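# Sort the clear tray onto steel sheet or red mat

## Task

Inspect the transparent tray's grid. If every cell of it is filled, set the tray down flat with all of it resting on the steel sheet. If a corner cell was left empty, set it down flat with all of it resting on the red mat instead. When finished, neither hand may be in contact with the tray.

## Robot and tools

ROBOT. Two arms on a table: left_arm carries a left hand and sits on the +y side (base near (+0.024, +0.341, +0.034) m); right_arm carries a right hand on the -y side (base near (+0.021, -0.312, +0.029) m). Arm names do not match image sides. A camera stand is fixed behind the arms. Loose objects may get nudged at times.

FRAME. Everything is in the scene frame: origin at table height midway between the nominal bases, +x out over the table, +y toward left_arm, +z up. Printed positions are in metres and may be a few cm off. Each arm's hand point is a spot 0.05 m in front of the palm and 0.15 m from the wrist face; its own +z runs along the straight fingers, +y out of the palm, +x across the palm away from the thumb on the right hand (toward the thumb on the left hand). Fingers extend 0.06-0.07 m past the point. A wrist bracket on the little-finger side can strike things.

ROW LAYOUT (all moving tools). One row is a single flat list of 28 numbers, each in [-1, 1], covering both arms even if one is idle: left dx, dy, dz, rx, ry, rz, then left little, ring, middle, index, thumb_bend, thumb_turn, force_limit, speed; then the same 14 for the right arm. dx..rz are offsets, not poses: they count from that arm's Hand target as it stood when the action or move began, along scene axes; 1.0 = 0.6 m for dx/dy/dz and 180 degrees for the rotation vector rx/ry/rz, which turns about the Hand target's position. Repeating an offset moves the arm again. Six zeros re-request the current Hand target. Finger and thumb values are absolute targets: -1 open/straight, +1 closed; thumb_turn -1 beside the palm, +1 in front opposite the fingers. force_limit maps -1..+1 to roughly 0..10 N (0..15 N for the two thumb motors); speed rises from near zero at -1 to full at +0.48 and above. There is no 'no change' value: to keep a hand as is, resend the last eight numbers you sent it (or, before any were sent, its hand_measured six plus hand_force_limit and hand_speed). With the thumb in front, the hand grips things about 0.035-0.065 m thick, or handles down to about 0.025 m. For a gentle grip close with speed at -0.94 or lower. To loosen, send targets more open than hand_measured; to squeeze harder, raise force_limit and send a more-closed target.

TOOLS.
execute_actions(actions, cameras): actions is a list of actions; each action is up to 15 rows, one per 1/30 s step, and a short action holds its last row to fill 15 steps. Each row in an action counts from the same start pose. Images come back only when actions is empty or cameras names them.
move(target, speed, blend, blocking, cameras): target is one 28-number row or a list of up to 15 rows, every row's offsets counted from the Hand targets at the move's start. Paths are straight, end together, take at least 0.5 s and are capped at 10 s. speed: m/s, 0.002 to 4.3, default 0.25 (turning up to twice that in rad/s); one value or one per target. blend: metres of corner rounding per target, 0 = stop at each. blocking=false returns after about 0.5 s while motion continues. Moves do not avoid obstacles or the other arm; avoid routing a hand close to its own base.
wait(seconds 0-10, cameras): lets time pass holding the last commands.
stop(cameras): brakes a running move.
zoom_image(camera, region [x0, y0, x1, y1] pixels, at most 504x504): closer look at the newest image of cam_head_left, cam_head_right, cam_high, cam_low, cam_left_wrist or cam_right_wrist (all 896x504).
show_instructions(): shows reference pages.
finished_scene(scene): ends the current scene; scene is its integer number (1-3). Irreversible.

RESULTS. Each result gives per arm end_effector_position (m) and end_effector_quat_wxyz, the Hand target (your last commanded pose after clipping; next offsets start here), joint positions, velocities (may say within noise), joint torques (include gravity, offsets and noise; numbers 3 and 4 wrap at ±28 N m), and per hand hand_measured, hand_stopped_by (moving, target, force, stalled, fault), hand_load_n (positive = finger pushed open; a dropped grip shows as near-zero load), hand_force_limit, hand_speed. Action calls also list positions at some steps. move adds a 'move:' line: done, off_target, moving, held or fault, plus limits (paced = pose clipped, held = step withheld). done means within 10 mm and 2 degrees; neither done nor off_target tells you about contact.

BEHAVIOUR. The hand often rests 1-3 cm (sometimes 5 cm) short of target, usually low, without any contact; send the missing distance as a further offset. Commanded rotation is clipped to 40 degrees from the current orientation per step. Small turns can shift the hand point noticeably; the elbow may sag under load. A blocked arm keeps pressing until commanded back past its hand point. A MOTOR HOT line warns of heating from loads, stretched reach or pushing; at 100 °C the arm drops for 30-60 s or more.

AVOID. Dropping the tray or releasing it while it moves, fast impacts, hard presses against fixed things, fingers overloaded by pulls or twists, any contact or squeeze between the two arms, arm stops, and anything leaving the table. End with the tray flat and fully on the correct surface and both hands clear of it.

Each tool is called after ">>>" as name(argument=value, ...), one argument or row to a line, values as JSON.

Reference images:

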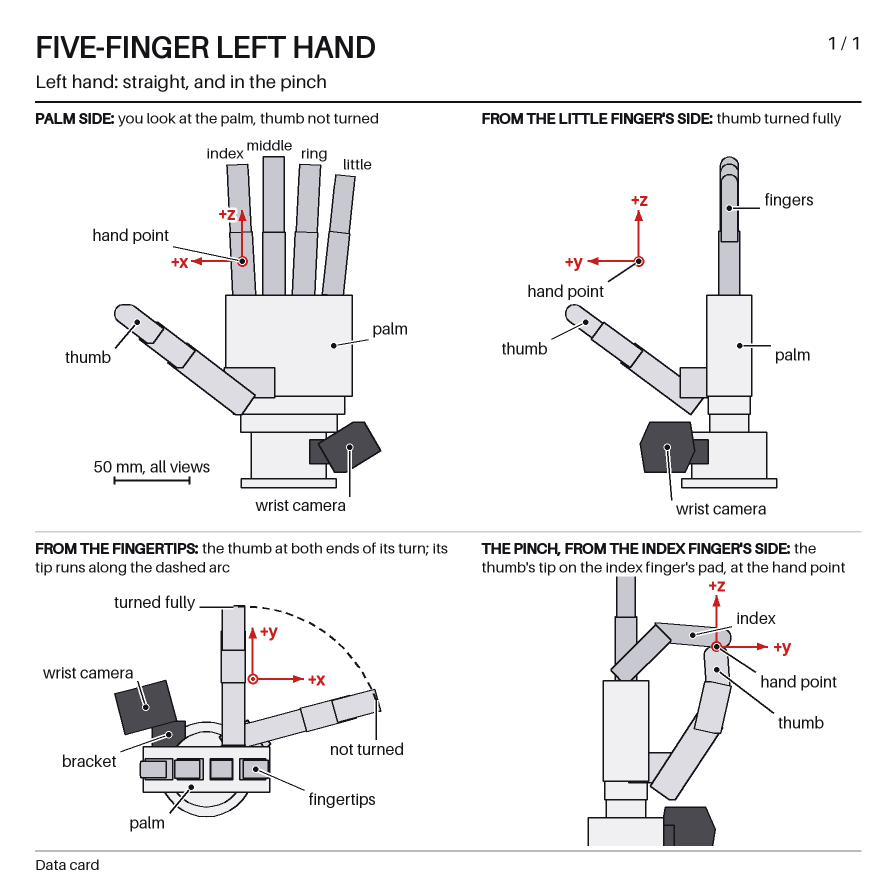

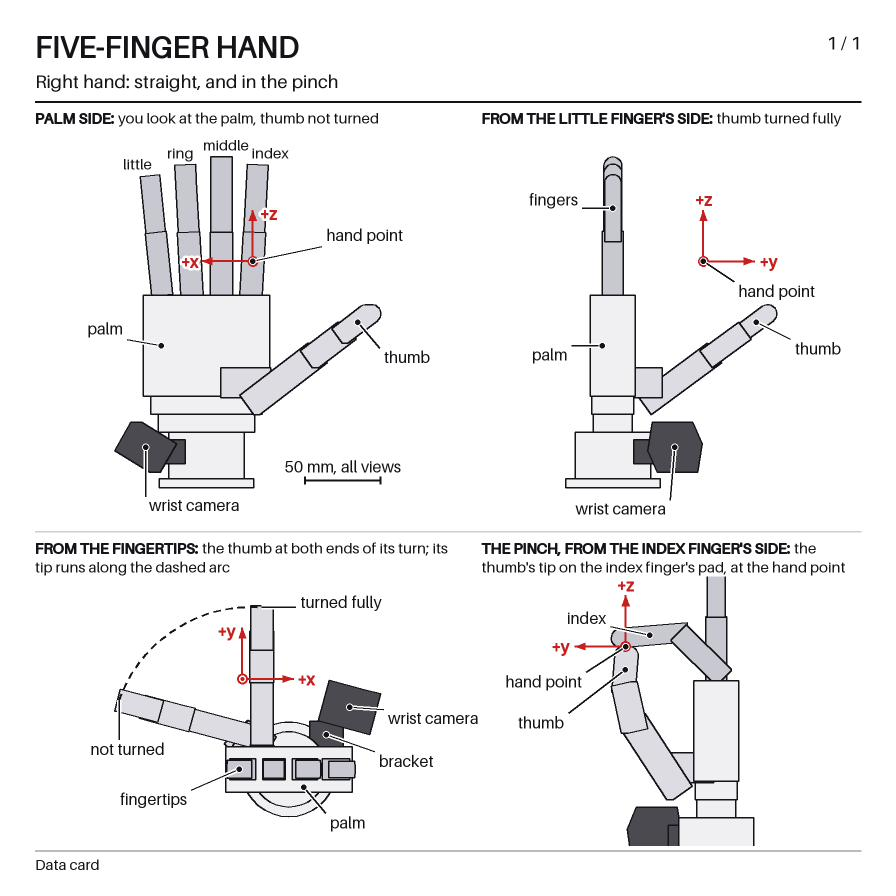

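## Session

>>> execute_actions(
  actions=[],
)

Scene clock: 0.00 s.
left_arm: end_effector_position=(+0.1292, -0.0961, +0.2337) hand_measured=(-1.000, -1.000, -1.000, -1.000, -1.000, -1.000) hand_load_n=(+0.0, +0.0, +0.0, +0.0, +0.0, +0.0) hand_stopped_by=(target, target, target, target, target, target) hand_force_limit=0.00 hand_speed=-0.80 end_effector_quat_wxyz=(-0.061, +0.351, +0.729, -0.585) | right_arm: end_effector_position=(+0.5305, -0.2917, +0.3593) hand_measured=(-1.000, -1.000, -1.000, -1.000, -1.000, -1.000) hand_load_n=(+0.0, +0.0, +0.0, +0.0, +0.0, +0.0) hand_stopped_by=(target, target, target, target, target, target) hand_force_limit=0.00 hand_speed=-0.80 end_effector_quat_wxyz=(+0.301, +0.716, -0.378, +0.504)
Joint positions: left_arm=[-0.995 1.199 0.825 -0.281 1.041 0.93] | right_arm=[0.418 1.605 1.548 -1.117 1.226 -0.473]
Joint velocities: within noise
Joint torques (N m): no reading
Heat: left arm: hottest shoulder 34 °C; right arm: hottest shoulder 31 °C.
Hand target: left_arm +0.1332, -0.1021, +0.2429; -0.054, +0.354, +0.724, -0.589 | right_arm +0.5350, -0.2897, +0.3651; +0.295, +0.713, -0.382, +0.508

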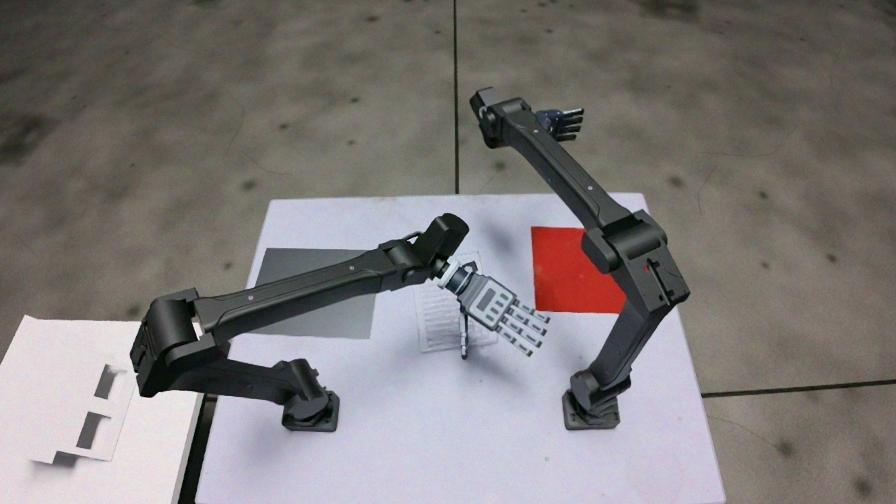

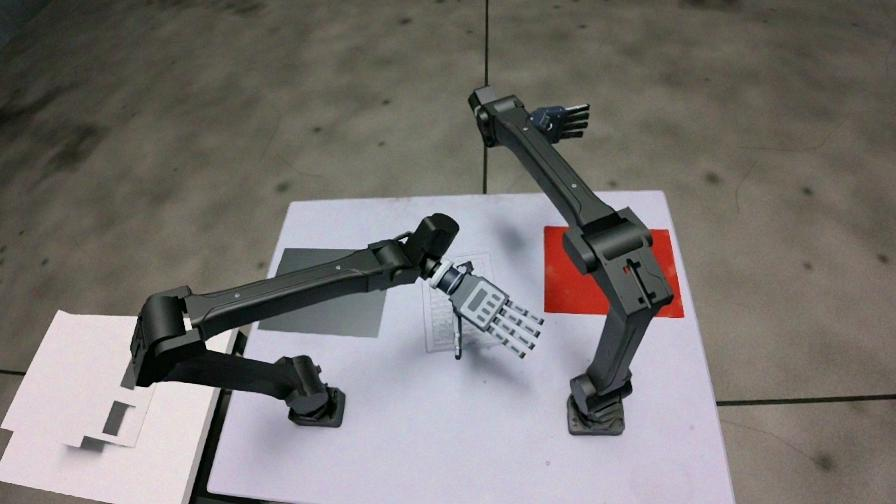

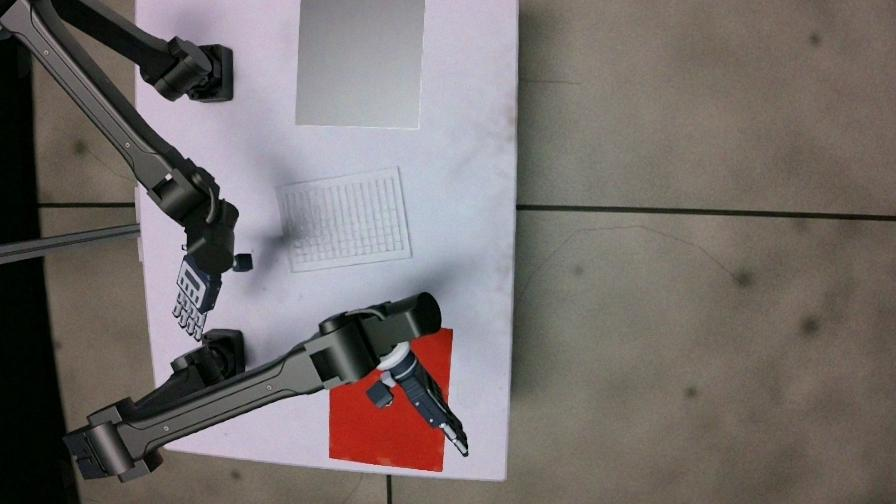

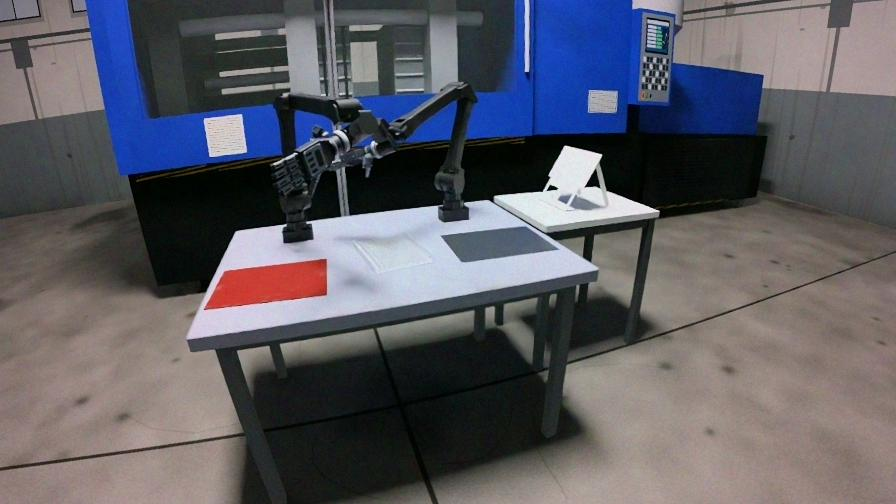

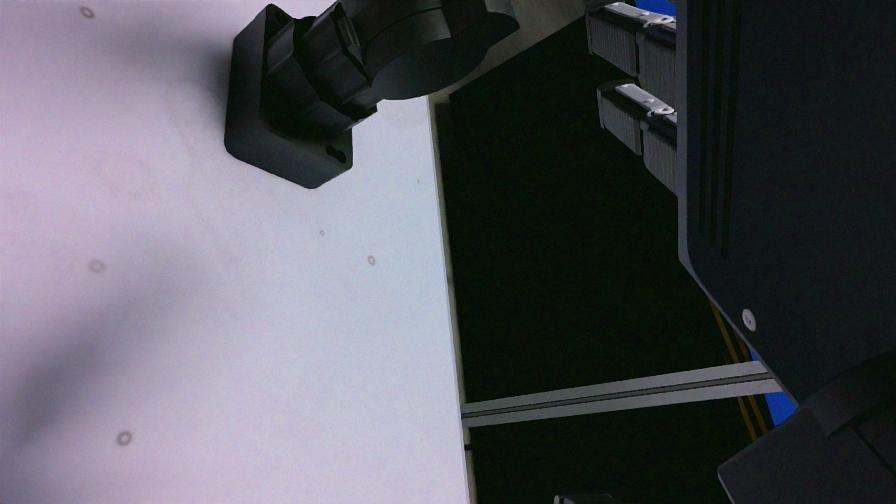

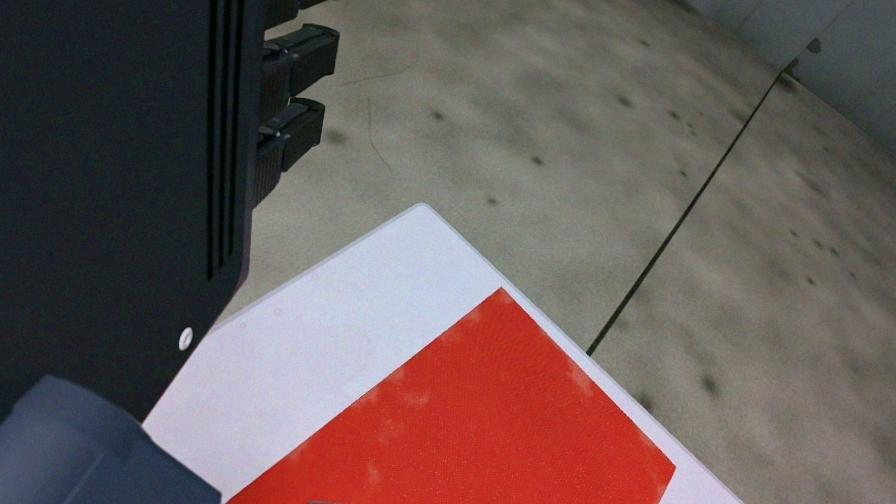

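>>> zoom_image(
  camera="cam_high",
  region=[260, 150, 430, 290],
)

>>> zoom_image(
  camera="cam_low",
  region=[330, 210, 460, 290],
)

>>> zoom_image(
  camera="cam_head_right",
  region=[400, 230, 530, 370],
)

Scaled by 2.965 from the camera's 896x504 image, which has a finer 1280x720 frame.

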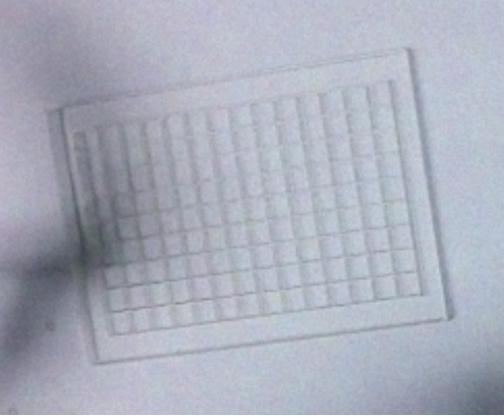

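Scaled by 3.877 from the camera's 896x504 image, which has a finer 1280x720 frame.

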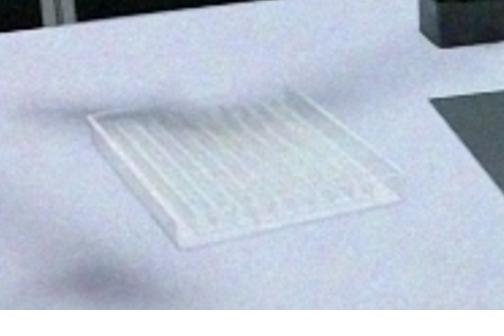

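Scaled by 3.600 from the camera's 896x504 image, which has a finer 1280x720 frame.

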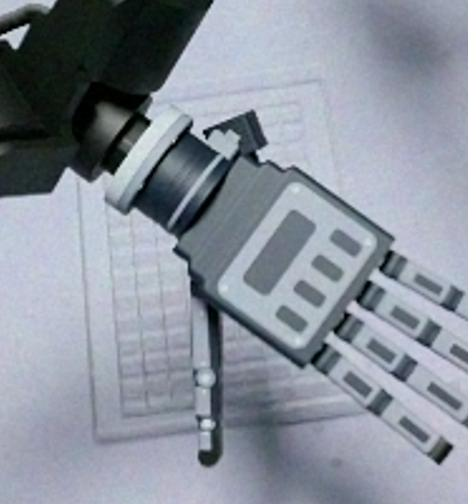

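>>> move(
  target=[0.278,0.503,0.12,-0.045,-0.485,-0.595,-1,-1,-1,-1,-1,-1,0,0,-0.2,-0.1,0.05,0.413,-0.240,-0.579,-1,-1,-1,-1,-1,-1,0,0],
  speed=0.3,
  cameras=["all"],
)

Scene clock: 128.80 s.
left_arm: end_effector_position=(+0.3017, +0.2002, +0.3184) hand_measured=(-1.000, -1.000, -1.000, -1.000, -1.000, -1.000) hand_load_n=(+0.0, +0.0, +0.0, +0.0, +0.0, +0.0) hand_stopped_by=(target, target, target, target, target, target) hand_force_limit=0.00 hand_speed=0.00 end_effector_quat_wxyz=(+0.002, +0.700, +0.553, +0.451) | right_arm: end_effector_position=(+0.4208, -0.3485, +0.3927) hand_measured=(-1.000, -1.000, -1.000, -1.000, -1.000, -1.000) hand_load_n=(+0.0, +0.0, +0.0, +0.0, +0.0, +0.0) hand_stopped_by=(target, target, target, target, target, target) hand_force_limit=0.00 hand_speed=0.00 end_effector_quat_wxyz=(+0.097, -0.010, +0.995, -0.013)
Joint positions: left_arm=[-1.149 1.099 0.891 -1.668 -0.901 2.086] | right_arm=[-0.26 1.247 1.542 -1.671 -0.028 1.284]
Joint torques (N m): left_arm=[-2.32 -4.31 7.58 -0.64 -0.82 0.03] | right_arm=[0.26 -11.11 9.09 0.25 -0.07 0.3]
Heat: left arm: hottest elbow 38 °C; right arm: hottest elbow 39 °C.
Hand target: left_arm +0.2999, +0.1997, +0.3148; +0.002, +0.902, +0.336, +0.272 | right_arm +0.4151, -0.3497, +0.3953; +0.001, +0.000, +1.000, +0.000
Off the commanded pose: left_arm 0.004 m, 91 deg; orientation clipped | right_arm 0.006 m, 11 deg.
joint sent to its limit (left arm) — joint 4 (wrist pitch), lower limit; joint 6 (wrist roll), upper limit. The joint targets are off in orientation, not in position.
joint sent to its limit (right arm) — joint 4 (wrist pitch), lower limit. The joint targets are off in orientation, not in position.
move: off_target (left_arm, right_arm); limits=paced

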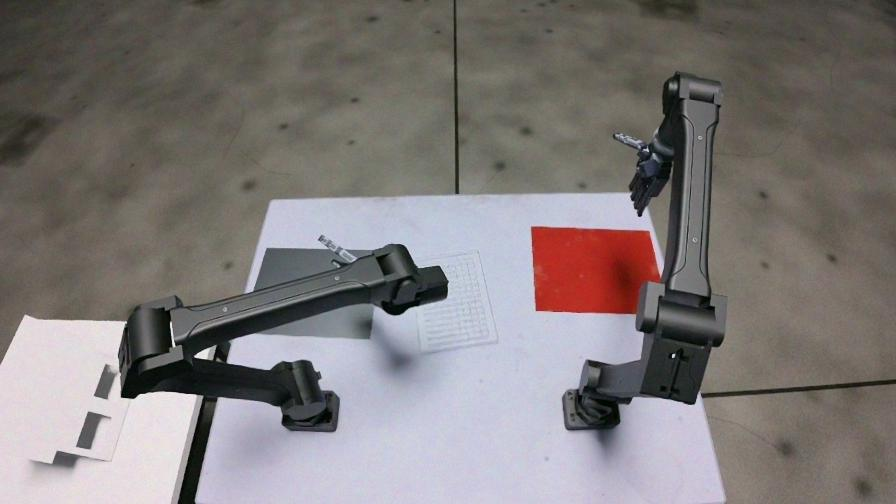

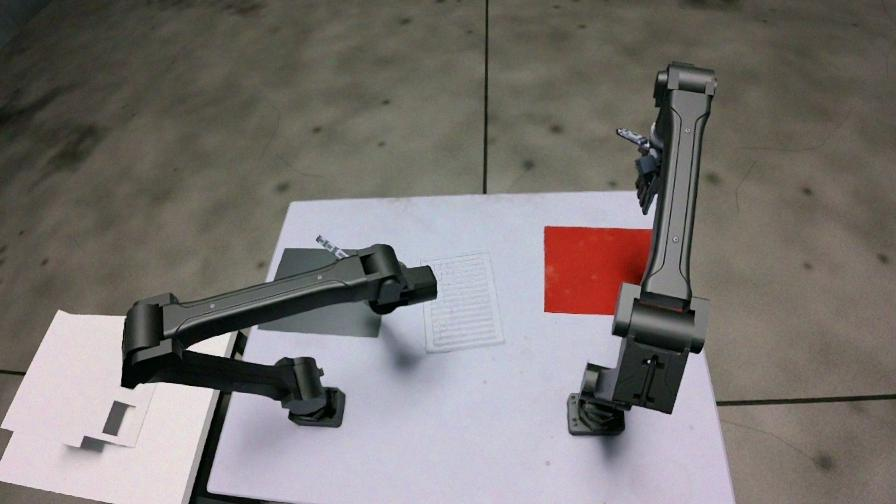

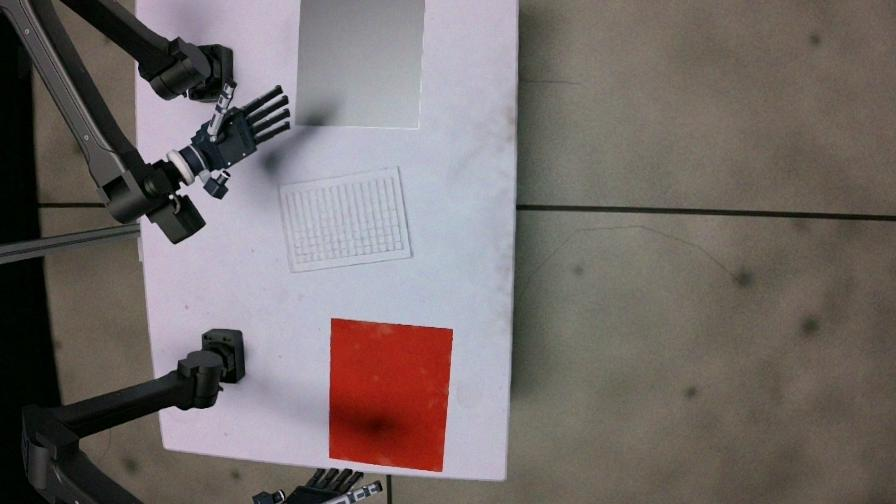

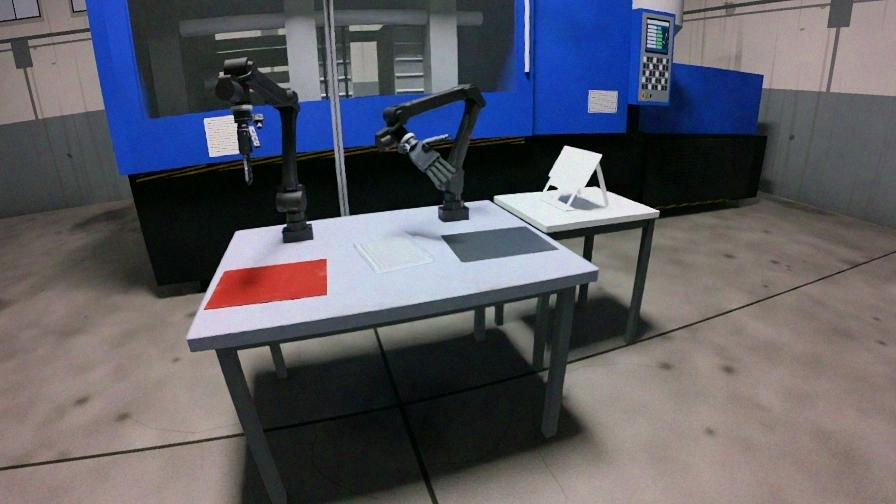

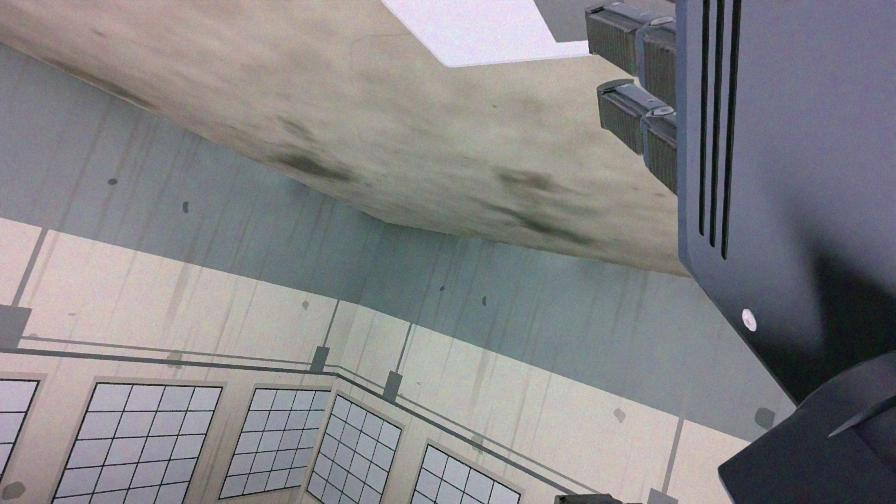

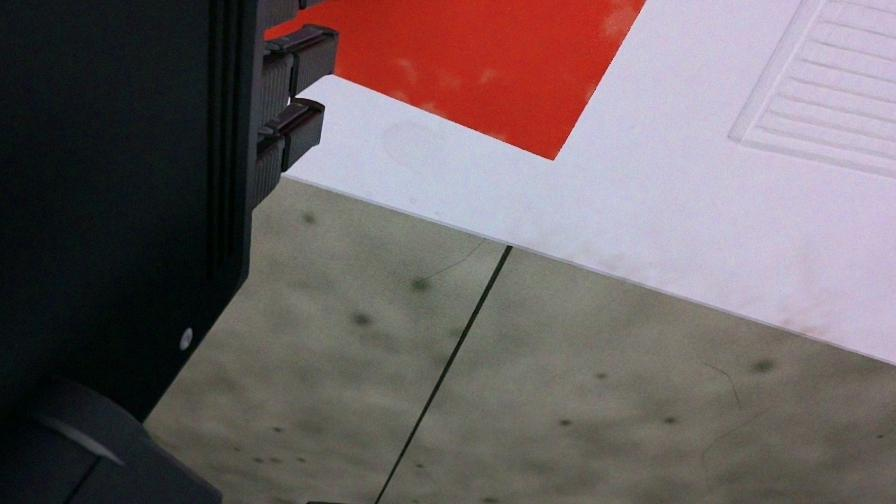

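>>> zoom_image(
  camera="cam_high",
  region=[270, 155, 420, 285],
)

>>> zoom_image(
  camera="cam_right_wrist",
  region=[700, 0, 896, 200],
)

>>> zoom_image(
  camera="cam_head_right",
  region=[410, 240, 520, 360],
)

Scaled by 3.360 from the camera's 896x504 image, which has a finer 1280x720 frame.

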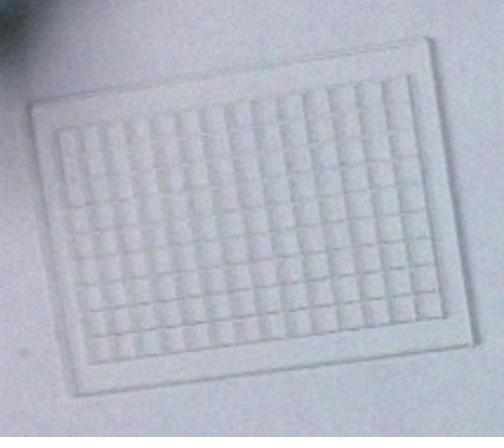

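Scaled by 2.520 from the camera's 896x504 image, which has a finer 1280x720 frame.

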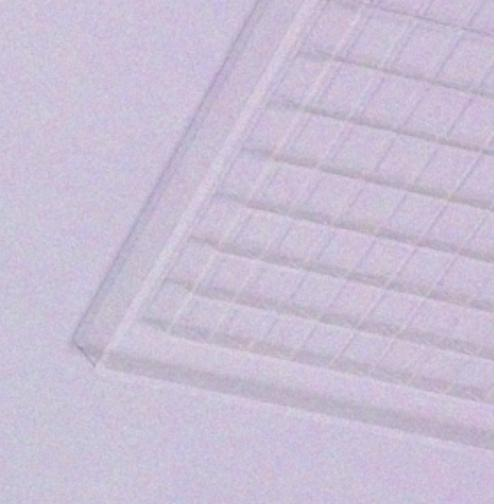

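Scaled by 4.200 from the camera's 896x504 image, which has a finer 1280x720 frame.

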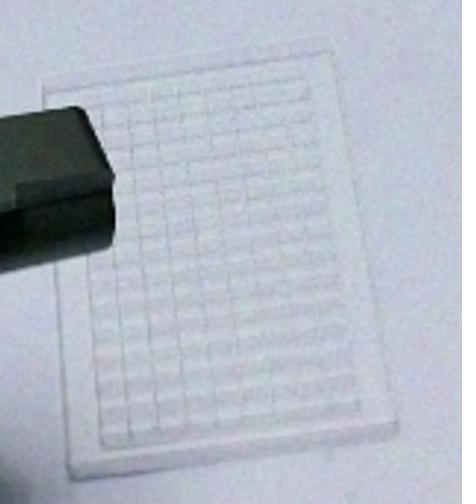

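>>> move(
  target=[
    [0.033,0.1,-0.05,-0.226,0.002,0.749,-1,-1,-1,-1,-1,-1,0,0,0.008,0.05,-0.15,0,0,0.5,-1,-1,-1,-1,-1,-1,0,0],
    [0.033,0.1,-0.05,0.156,0.154,-0.704,-1,-1,-1,-1,-1,-1,0,0,0.008,0.116,-0.325,0,0,1.0,-1,-1,-1,-1,-1,-1,0,0],
    [0.033,0.1,-0.1,0.001,0.179,-0.221,-1,-1,-1,-1,-1,-1,0,0,0.008,0.116,-0.325,0,0,1.0,-1,-1,-1,-1,-1,-1,0,0],
  ],
  speed=0.5,
  blend=[0.03,0.0,0],
  cameras=["all"],
)

Scene clock: 261.83 s.
left_arm: end_effector_position=(+0.3226, +0.2625, +0.2574) hand_measured=(-1.000, -1.000, -1.000, -1.000, -1.000, -1.000) hand_load_n=(+0.0, +0.0, +0.0, -0.5, +0.0, +0.0) hand_stopped_by=(target, target, target, target, target, target) hand_force_limit=0.00 hand_speed=0.00 end_effector_quat_wxyz=(+0.002, +1.000, +0.002, -0.002) | right_arm: end_effector_position=(+0.4186, -0.2811, +0.1982) hand_measured=(-1.000, -1.000, -1.000, -1.000, -1.000, -1.000) hand_load_n=(+0.0, +0.5, +0.0, +0.0, +0.0, +0.0) hand_stopped_by=(target, target, target, target, target, target) hand_force_limit=0.00 hand_speed=0.00 end_effector_quat_wxyz=(+0.003, +1.000, -0.009, -0.010)
Joint positions: left_arm=[-0.073 1.036 1.037 -1.575 0.003 -1.639] | right_arm=[0.22 1.519 1.318 -1.391 0.002 -1.342]
Joint torques (N m): left_arm=[-2.26 -5.01 8.18 0.57 -0.14 -0.07] | right_arm=[0.62 -15.44 8.61 0.66 0.02 0]
Heat: left arm: hottest shoulder 33 °C; right arm: hottest elbow 36 °C.
Hand target: left_arm +0.3198, +0.2598, +0.2549; +0.000, +1.000, +0.000, +0.000 | right_arm +0.4197, -0.2801, +0.2002; +0.000, +1.000, -0.001, -0.001
Off the commanded pose: left_arm 0.005 m, 0 deg | right_arm 0.003 m, 1 deg.
move: done

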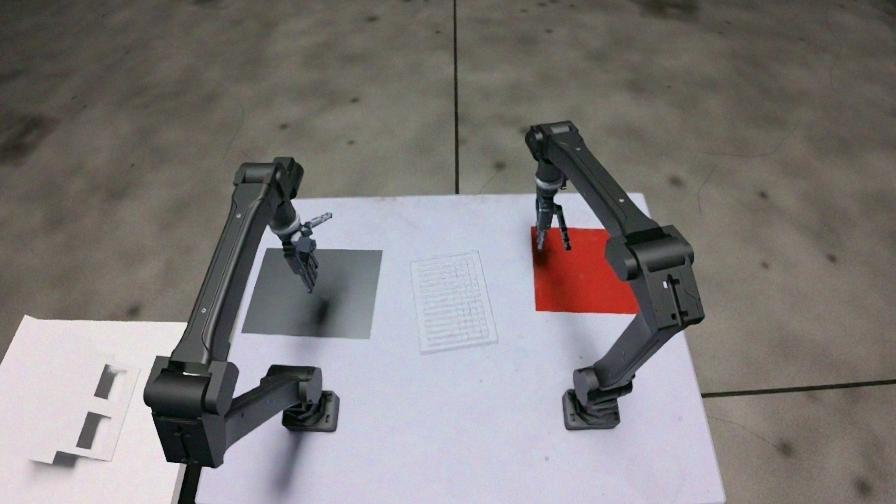

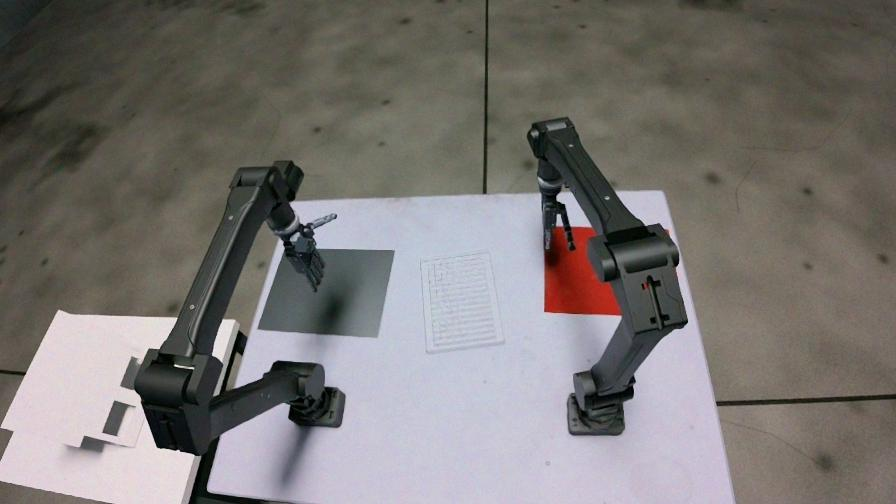

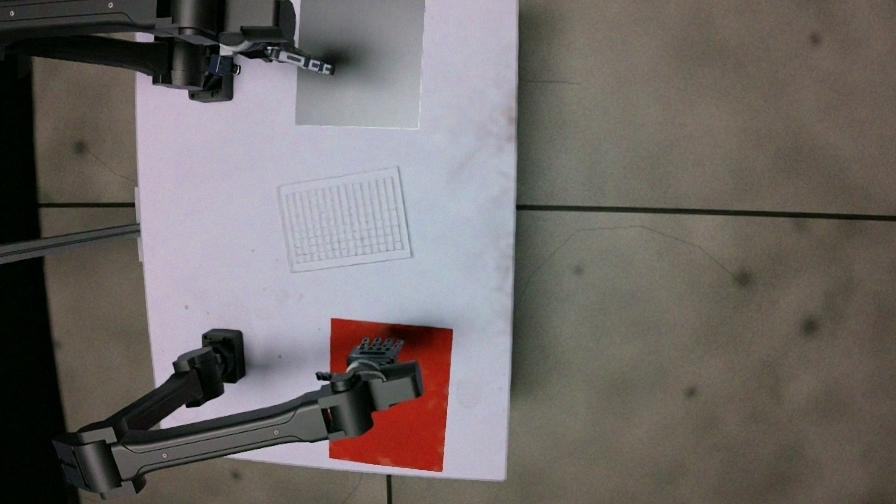

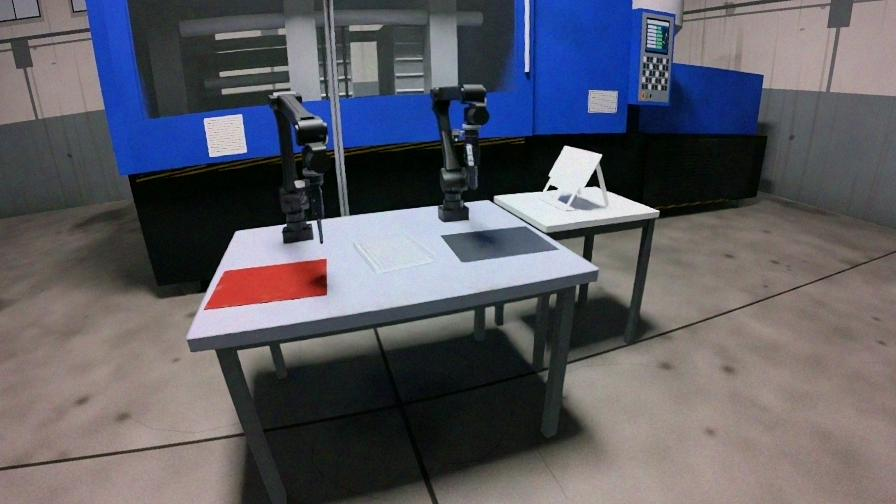

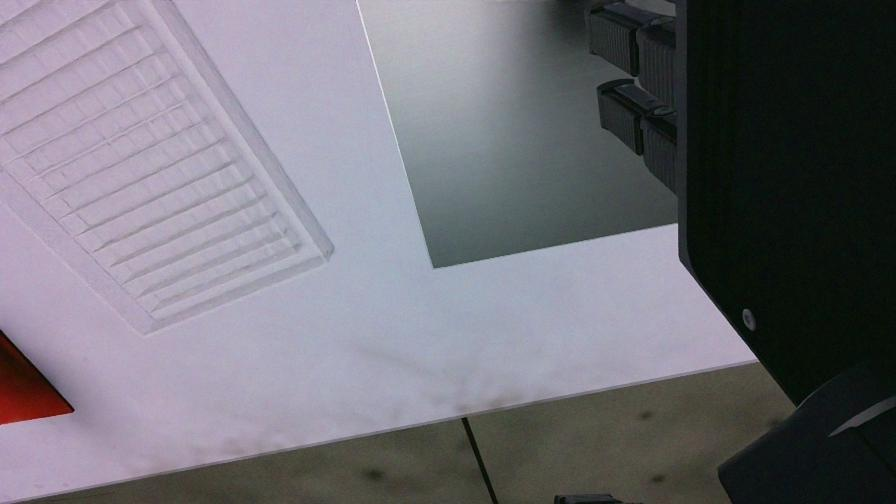

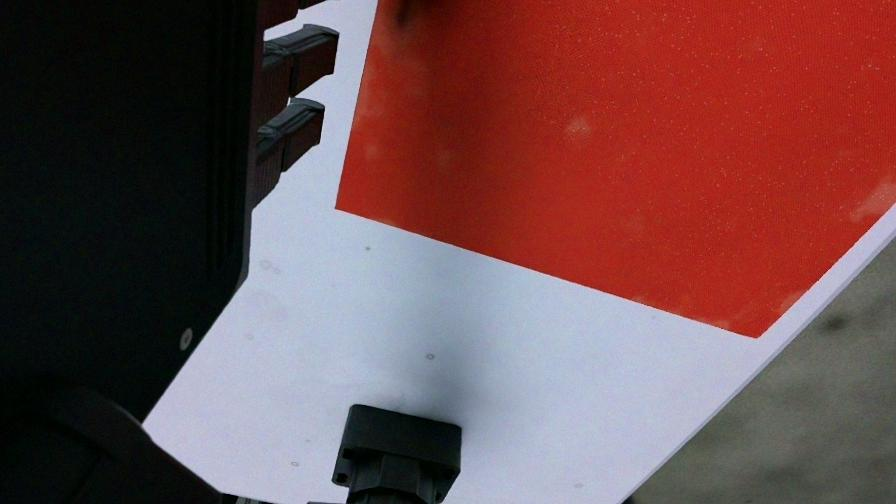

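>>> move(
  target=[0,0,0,0,0,0,-1,-1,-1,-1,-1,-1,0,0,0,0.117,-0.2,0,0,0,-1,-1,-1,-1,-1,-1,0,0],
  speed=0.2,
  cameras=["cam_high","cam_right_wrist","cam_low","cam_left_wrist"],
)

Scene clock: 307.23 s.
left_arm: end_effector_position=(+0.3226, +0.2624, +0.2574) hand_measured=(-1.000, -1.000, -1.000, -1.000, -1.000, -1.000) hand_load_n=(+0.0, +0.0, +0.0, +0.0, +0.0, +0.0) hand_stopped_by=(target, target, target, target, target, target) hand_force_limit=0.00 hand_speed=0.00 end_effector_quat_wxyz=(+0.002, +1.000, +0.002, -0.002) | right_arm: end_effector_position=(+0.4188, -0.2132, +0.0871) hand_measured=(-1.000, -1.000, -1.000, -1.000, -1.000, -1.000) hand_load_n=(+0.0, +0.0, +0.0, +0.0, +0.0, +0.0) hand_stopped_by=(target, target, target, target, target, target) hand_force_limit=0.00 hand_speed=0.00 end_effector_quat_wxyz=(+0.000, +1.000, +0.005, +0.001)
Joint positions: left_arm=[-0.074 1.036 1.037 -1.575 0.003 -1.64] | right_arm=[0.367 1.645 1.163 -1.087 0 -1.222]
Joint torques (N m): left_arm=[-2.43 -5.01 8.17 0.57 -0.14 -0.11] | right_arm=[1.26 -14.21 8.17 0.62 0.06 0.25]
Heat: left arm: hottest shoulder 33 °C; right arm: hottest elbow 36 °C.
Hand target: left_arm +0.3197, +0.2597, +0.2549; +0.000, +1.000, +0.000, +0.000 | right_arm +0.4197, -0.2098, +0.0802; +0.000, +1.000, +0.000, -0.001
Off the commanded pose: left_arm 0.005 m, 0 deg | right_arm 0.008 m, 1 deg.
move: done
Images, in order (width x height): cam_high 896x504, cam_low 896x504, cam_left_wrist 896x504, cam_right_wrist 896x504.

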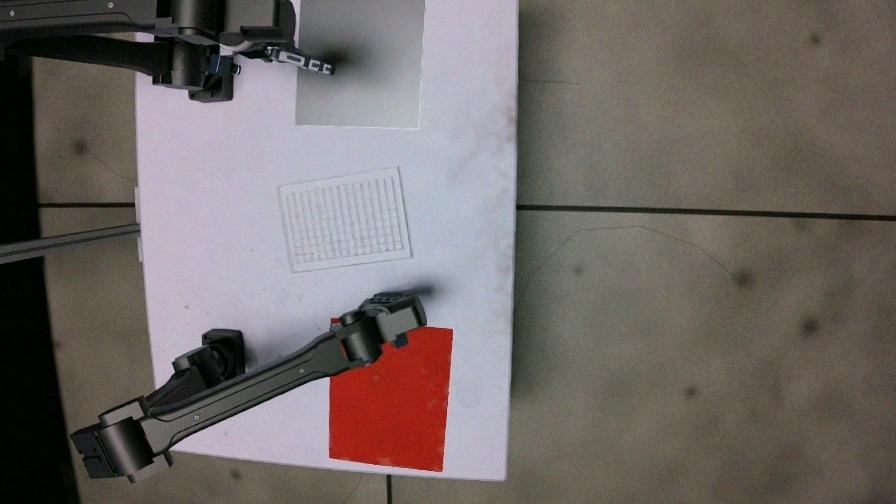

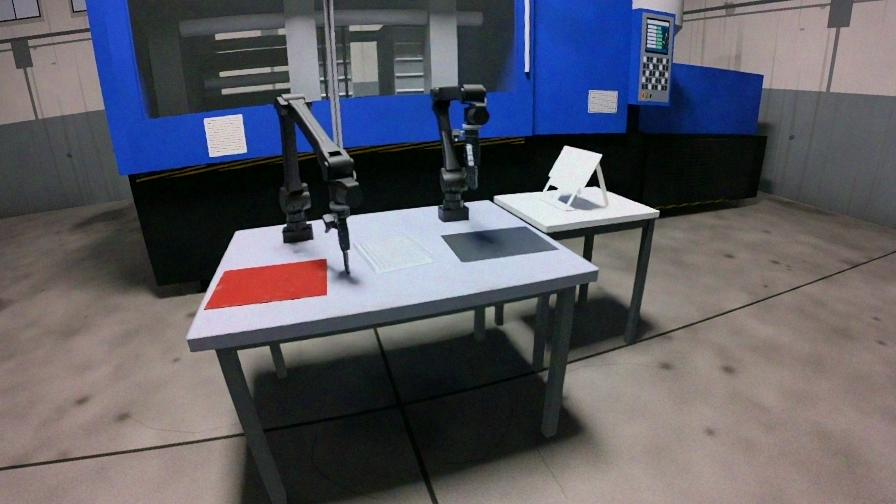

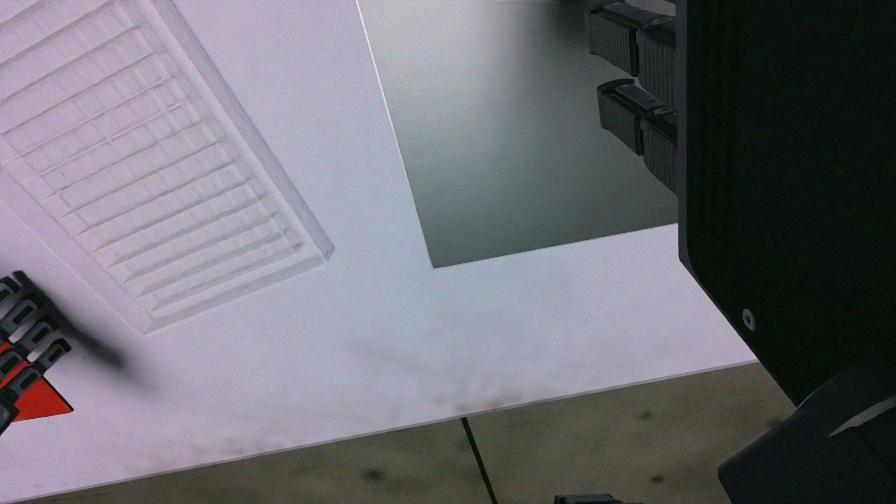

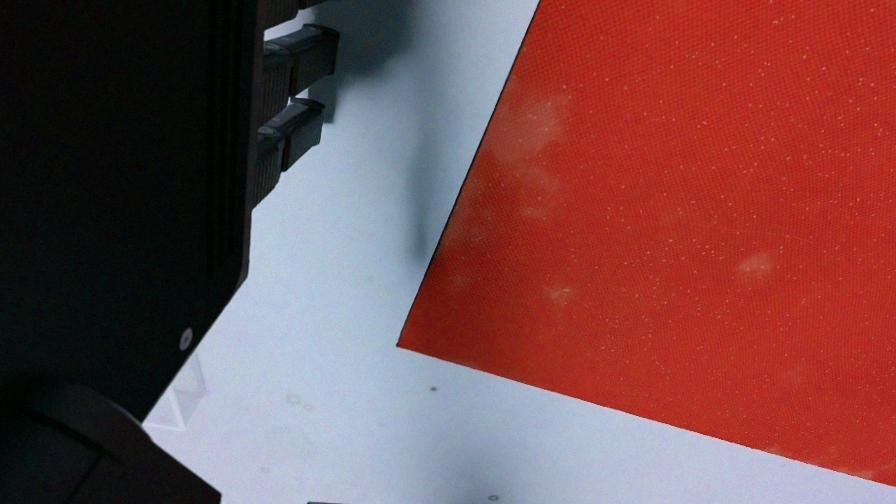

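>>> move(
  target=[0,0,0,0,0,0,-1,-1,-1,-1,-1,-1,0,0,0,0.0,-0.025,0,0,0,-1,-1,-1,-1,-1,-1,0,0],
  speed=0.1,
  cameras=["cam_high","cam_low","cam_left_wrist"],
)

>>> zoom_image(
  camera="cam_low",
  region=[310, 200, 450, 290],
)

Scene clock: 316.50 s.
left_arm: end_effector_position=(+0.3226, +0.2624, +0.2574) hand_measured=(-1.000, -1.000, -1.000, -1.000, -1.000, -1.000) hand_load_n=(+0.0, +0.0, +0.0, +0.0, +0.0, +0.0) hand_stopped_by=(target, target, target, target, target, target) hand_force_limit=0.00 hand_speed=0.00 end_effector_quat_wxyz=(+0.002, +1.000, +0.002, -0.002) | right_arm: end_effector_position=(+0.4224, -0.2119, +0.0824) hand_measured=(-1.000, -1.000, -1.000, -1.000, -1.000, -1.000) hand_load_n=(+0.0, +0.0, -0.5, +0.0, +0.0, +0.0) hand_stopped_by=(target, target, target, target, target, target) hand_force_limit=0.00 hand_speed=0.00 end_effector_quat_wxyz=(-0.003, +1.000, +0.005, +0.009)
Joint positions: left_arm=[-0.074 1.036 1.037 -1.575 0.003 -1.64] | right_arm=[0.367 1.648 1.156 -1.059 0 -1.222]
Joint torques (N m): left_arm=[-2.26 -5.07 8.18 0.57 -0.14 -0.11] | right_arm=[0.97 -12.51 7.12 1.14 0.09 0.26]
Heat: left arm: hottest shoulder 33 °C; right arm: hottest elbow 36 °C.
Hand target: left_arm +0.3197, +0.2597, +0.2549; +0.000, +1.000, +0.000, +0.000 | right_arm +0.4197, -0.2098, +0.0652; +0.000, +1.000, +0.000, -0.001
Off the commanded pose: left_arm 0.005 m, 0 deg | right_arm 0.018 m, 1 deg.
move: off_target (right_arm)
Images, in order (width x height): cam_high 896x504, cam_low 896x504, cam_left_wrist 896x504.

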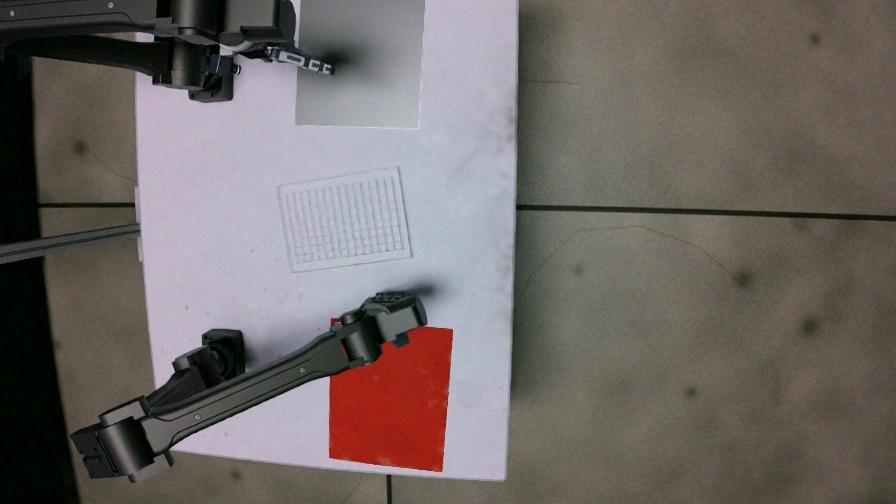

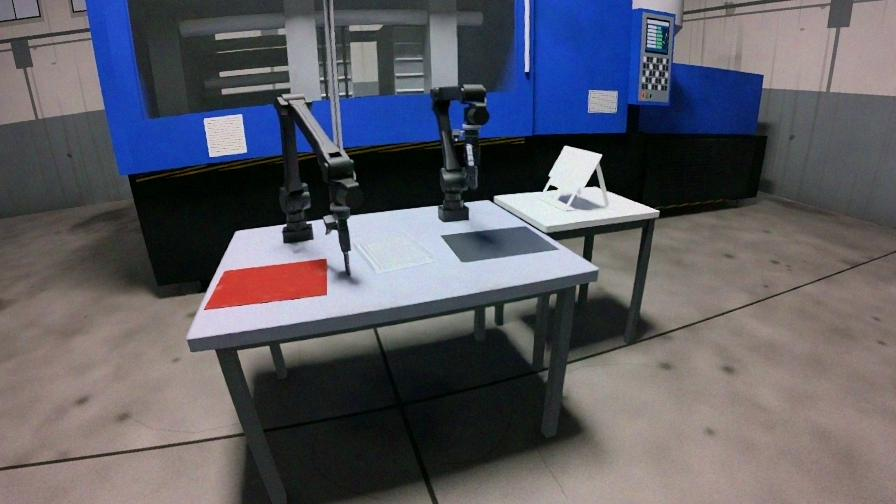

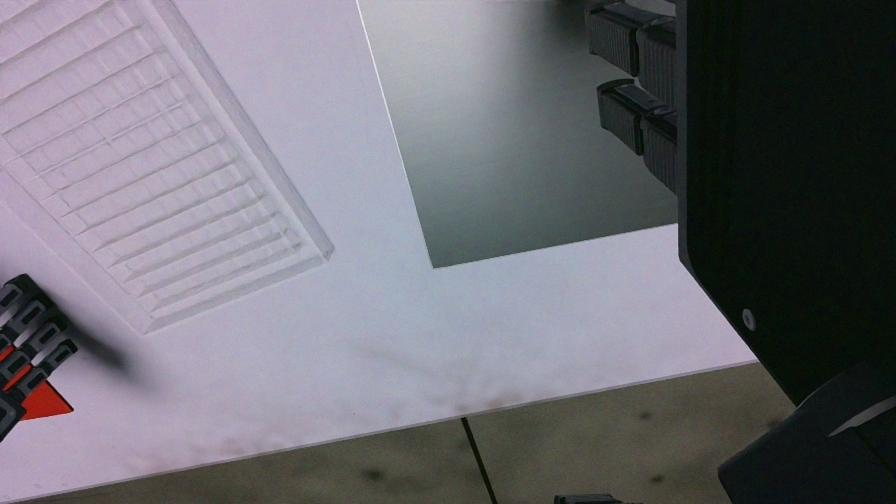

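Scaled by 3.600 from the camera's 896x504 image, which has a finer 1280x720 frame.

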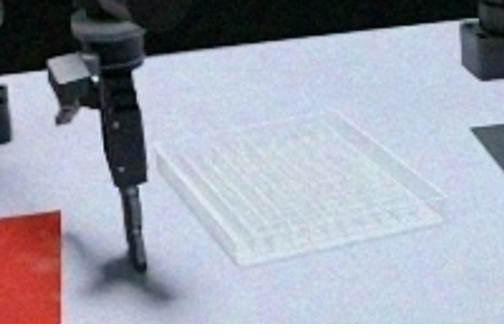

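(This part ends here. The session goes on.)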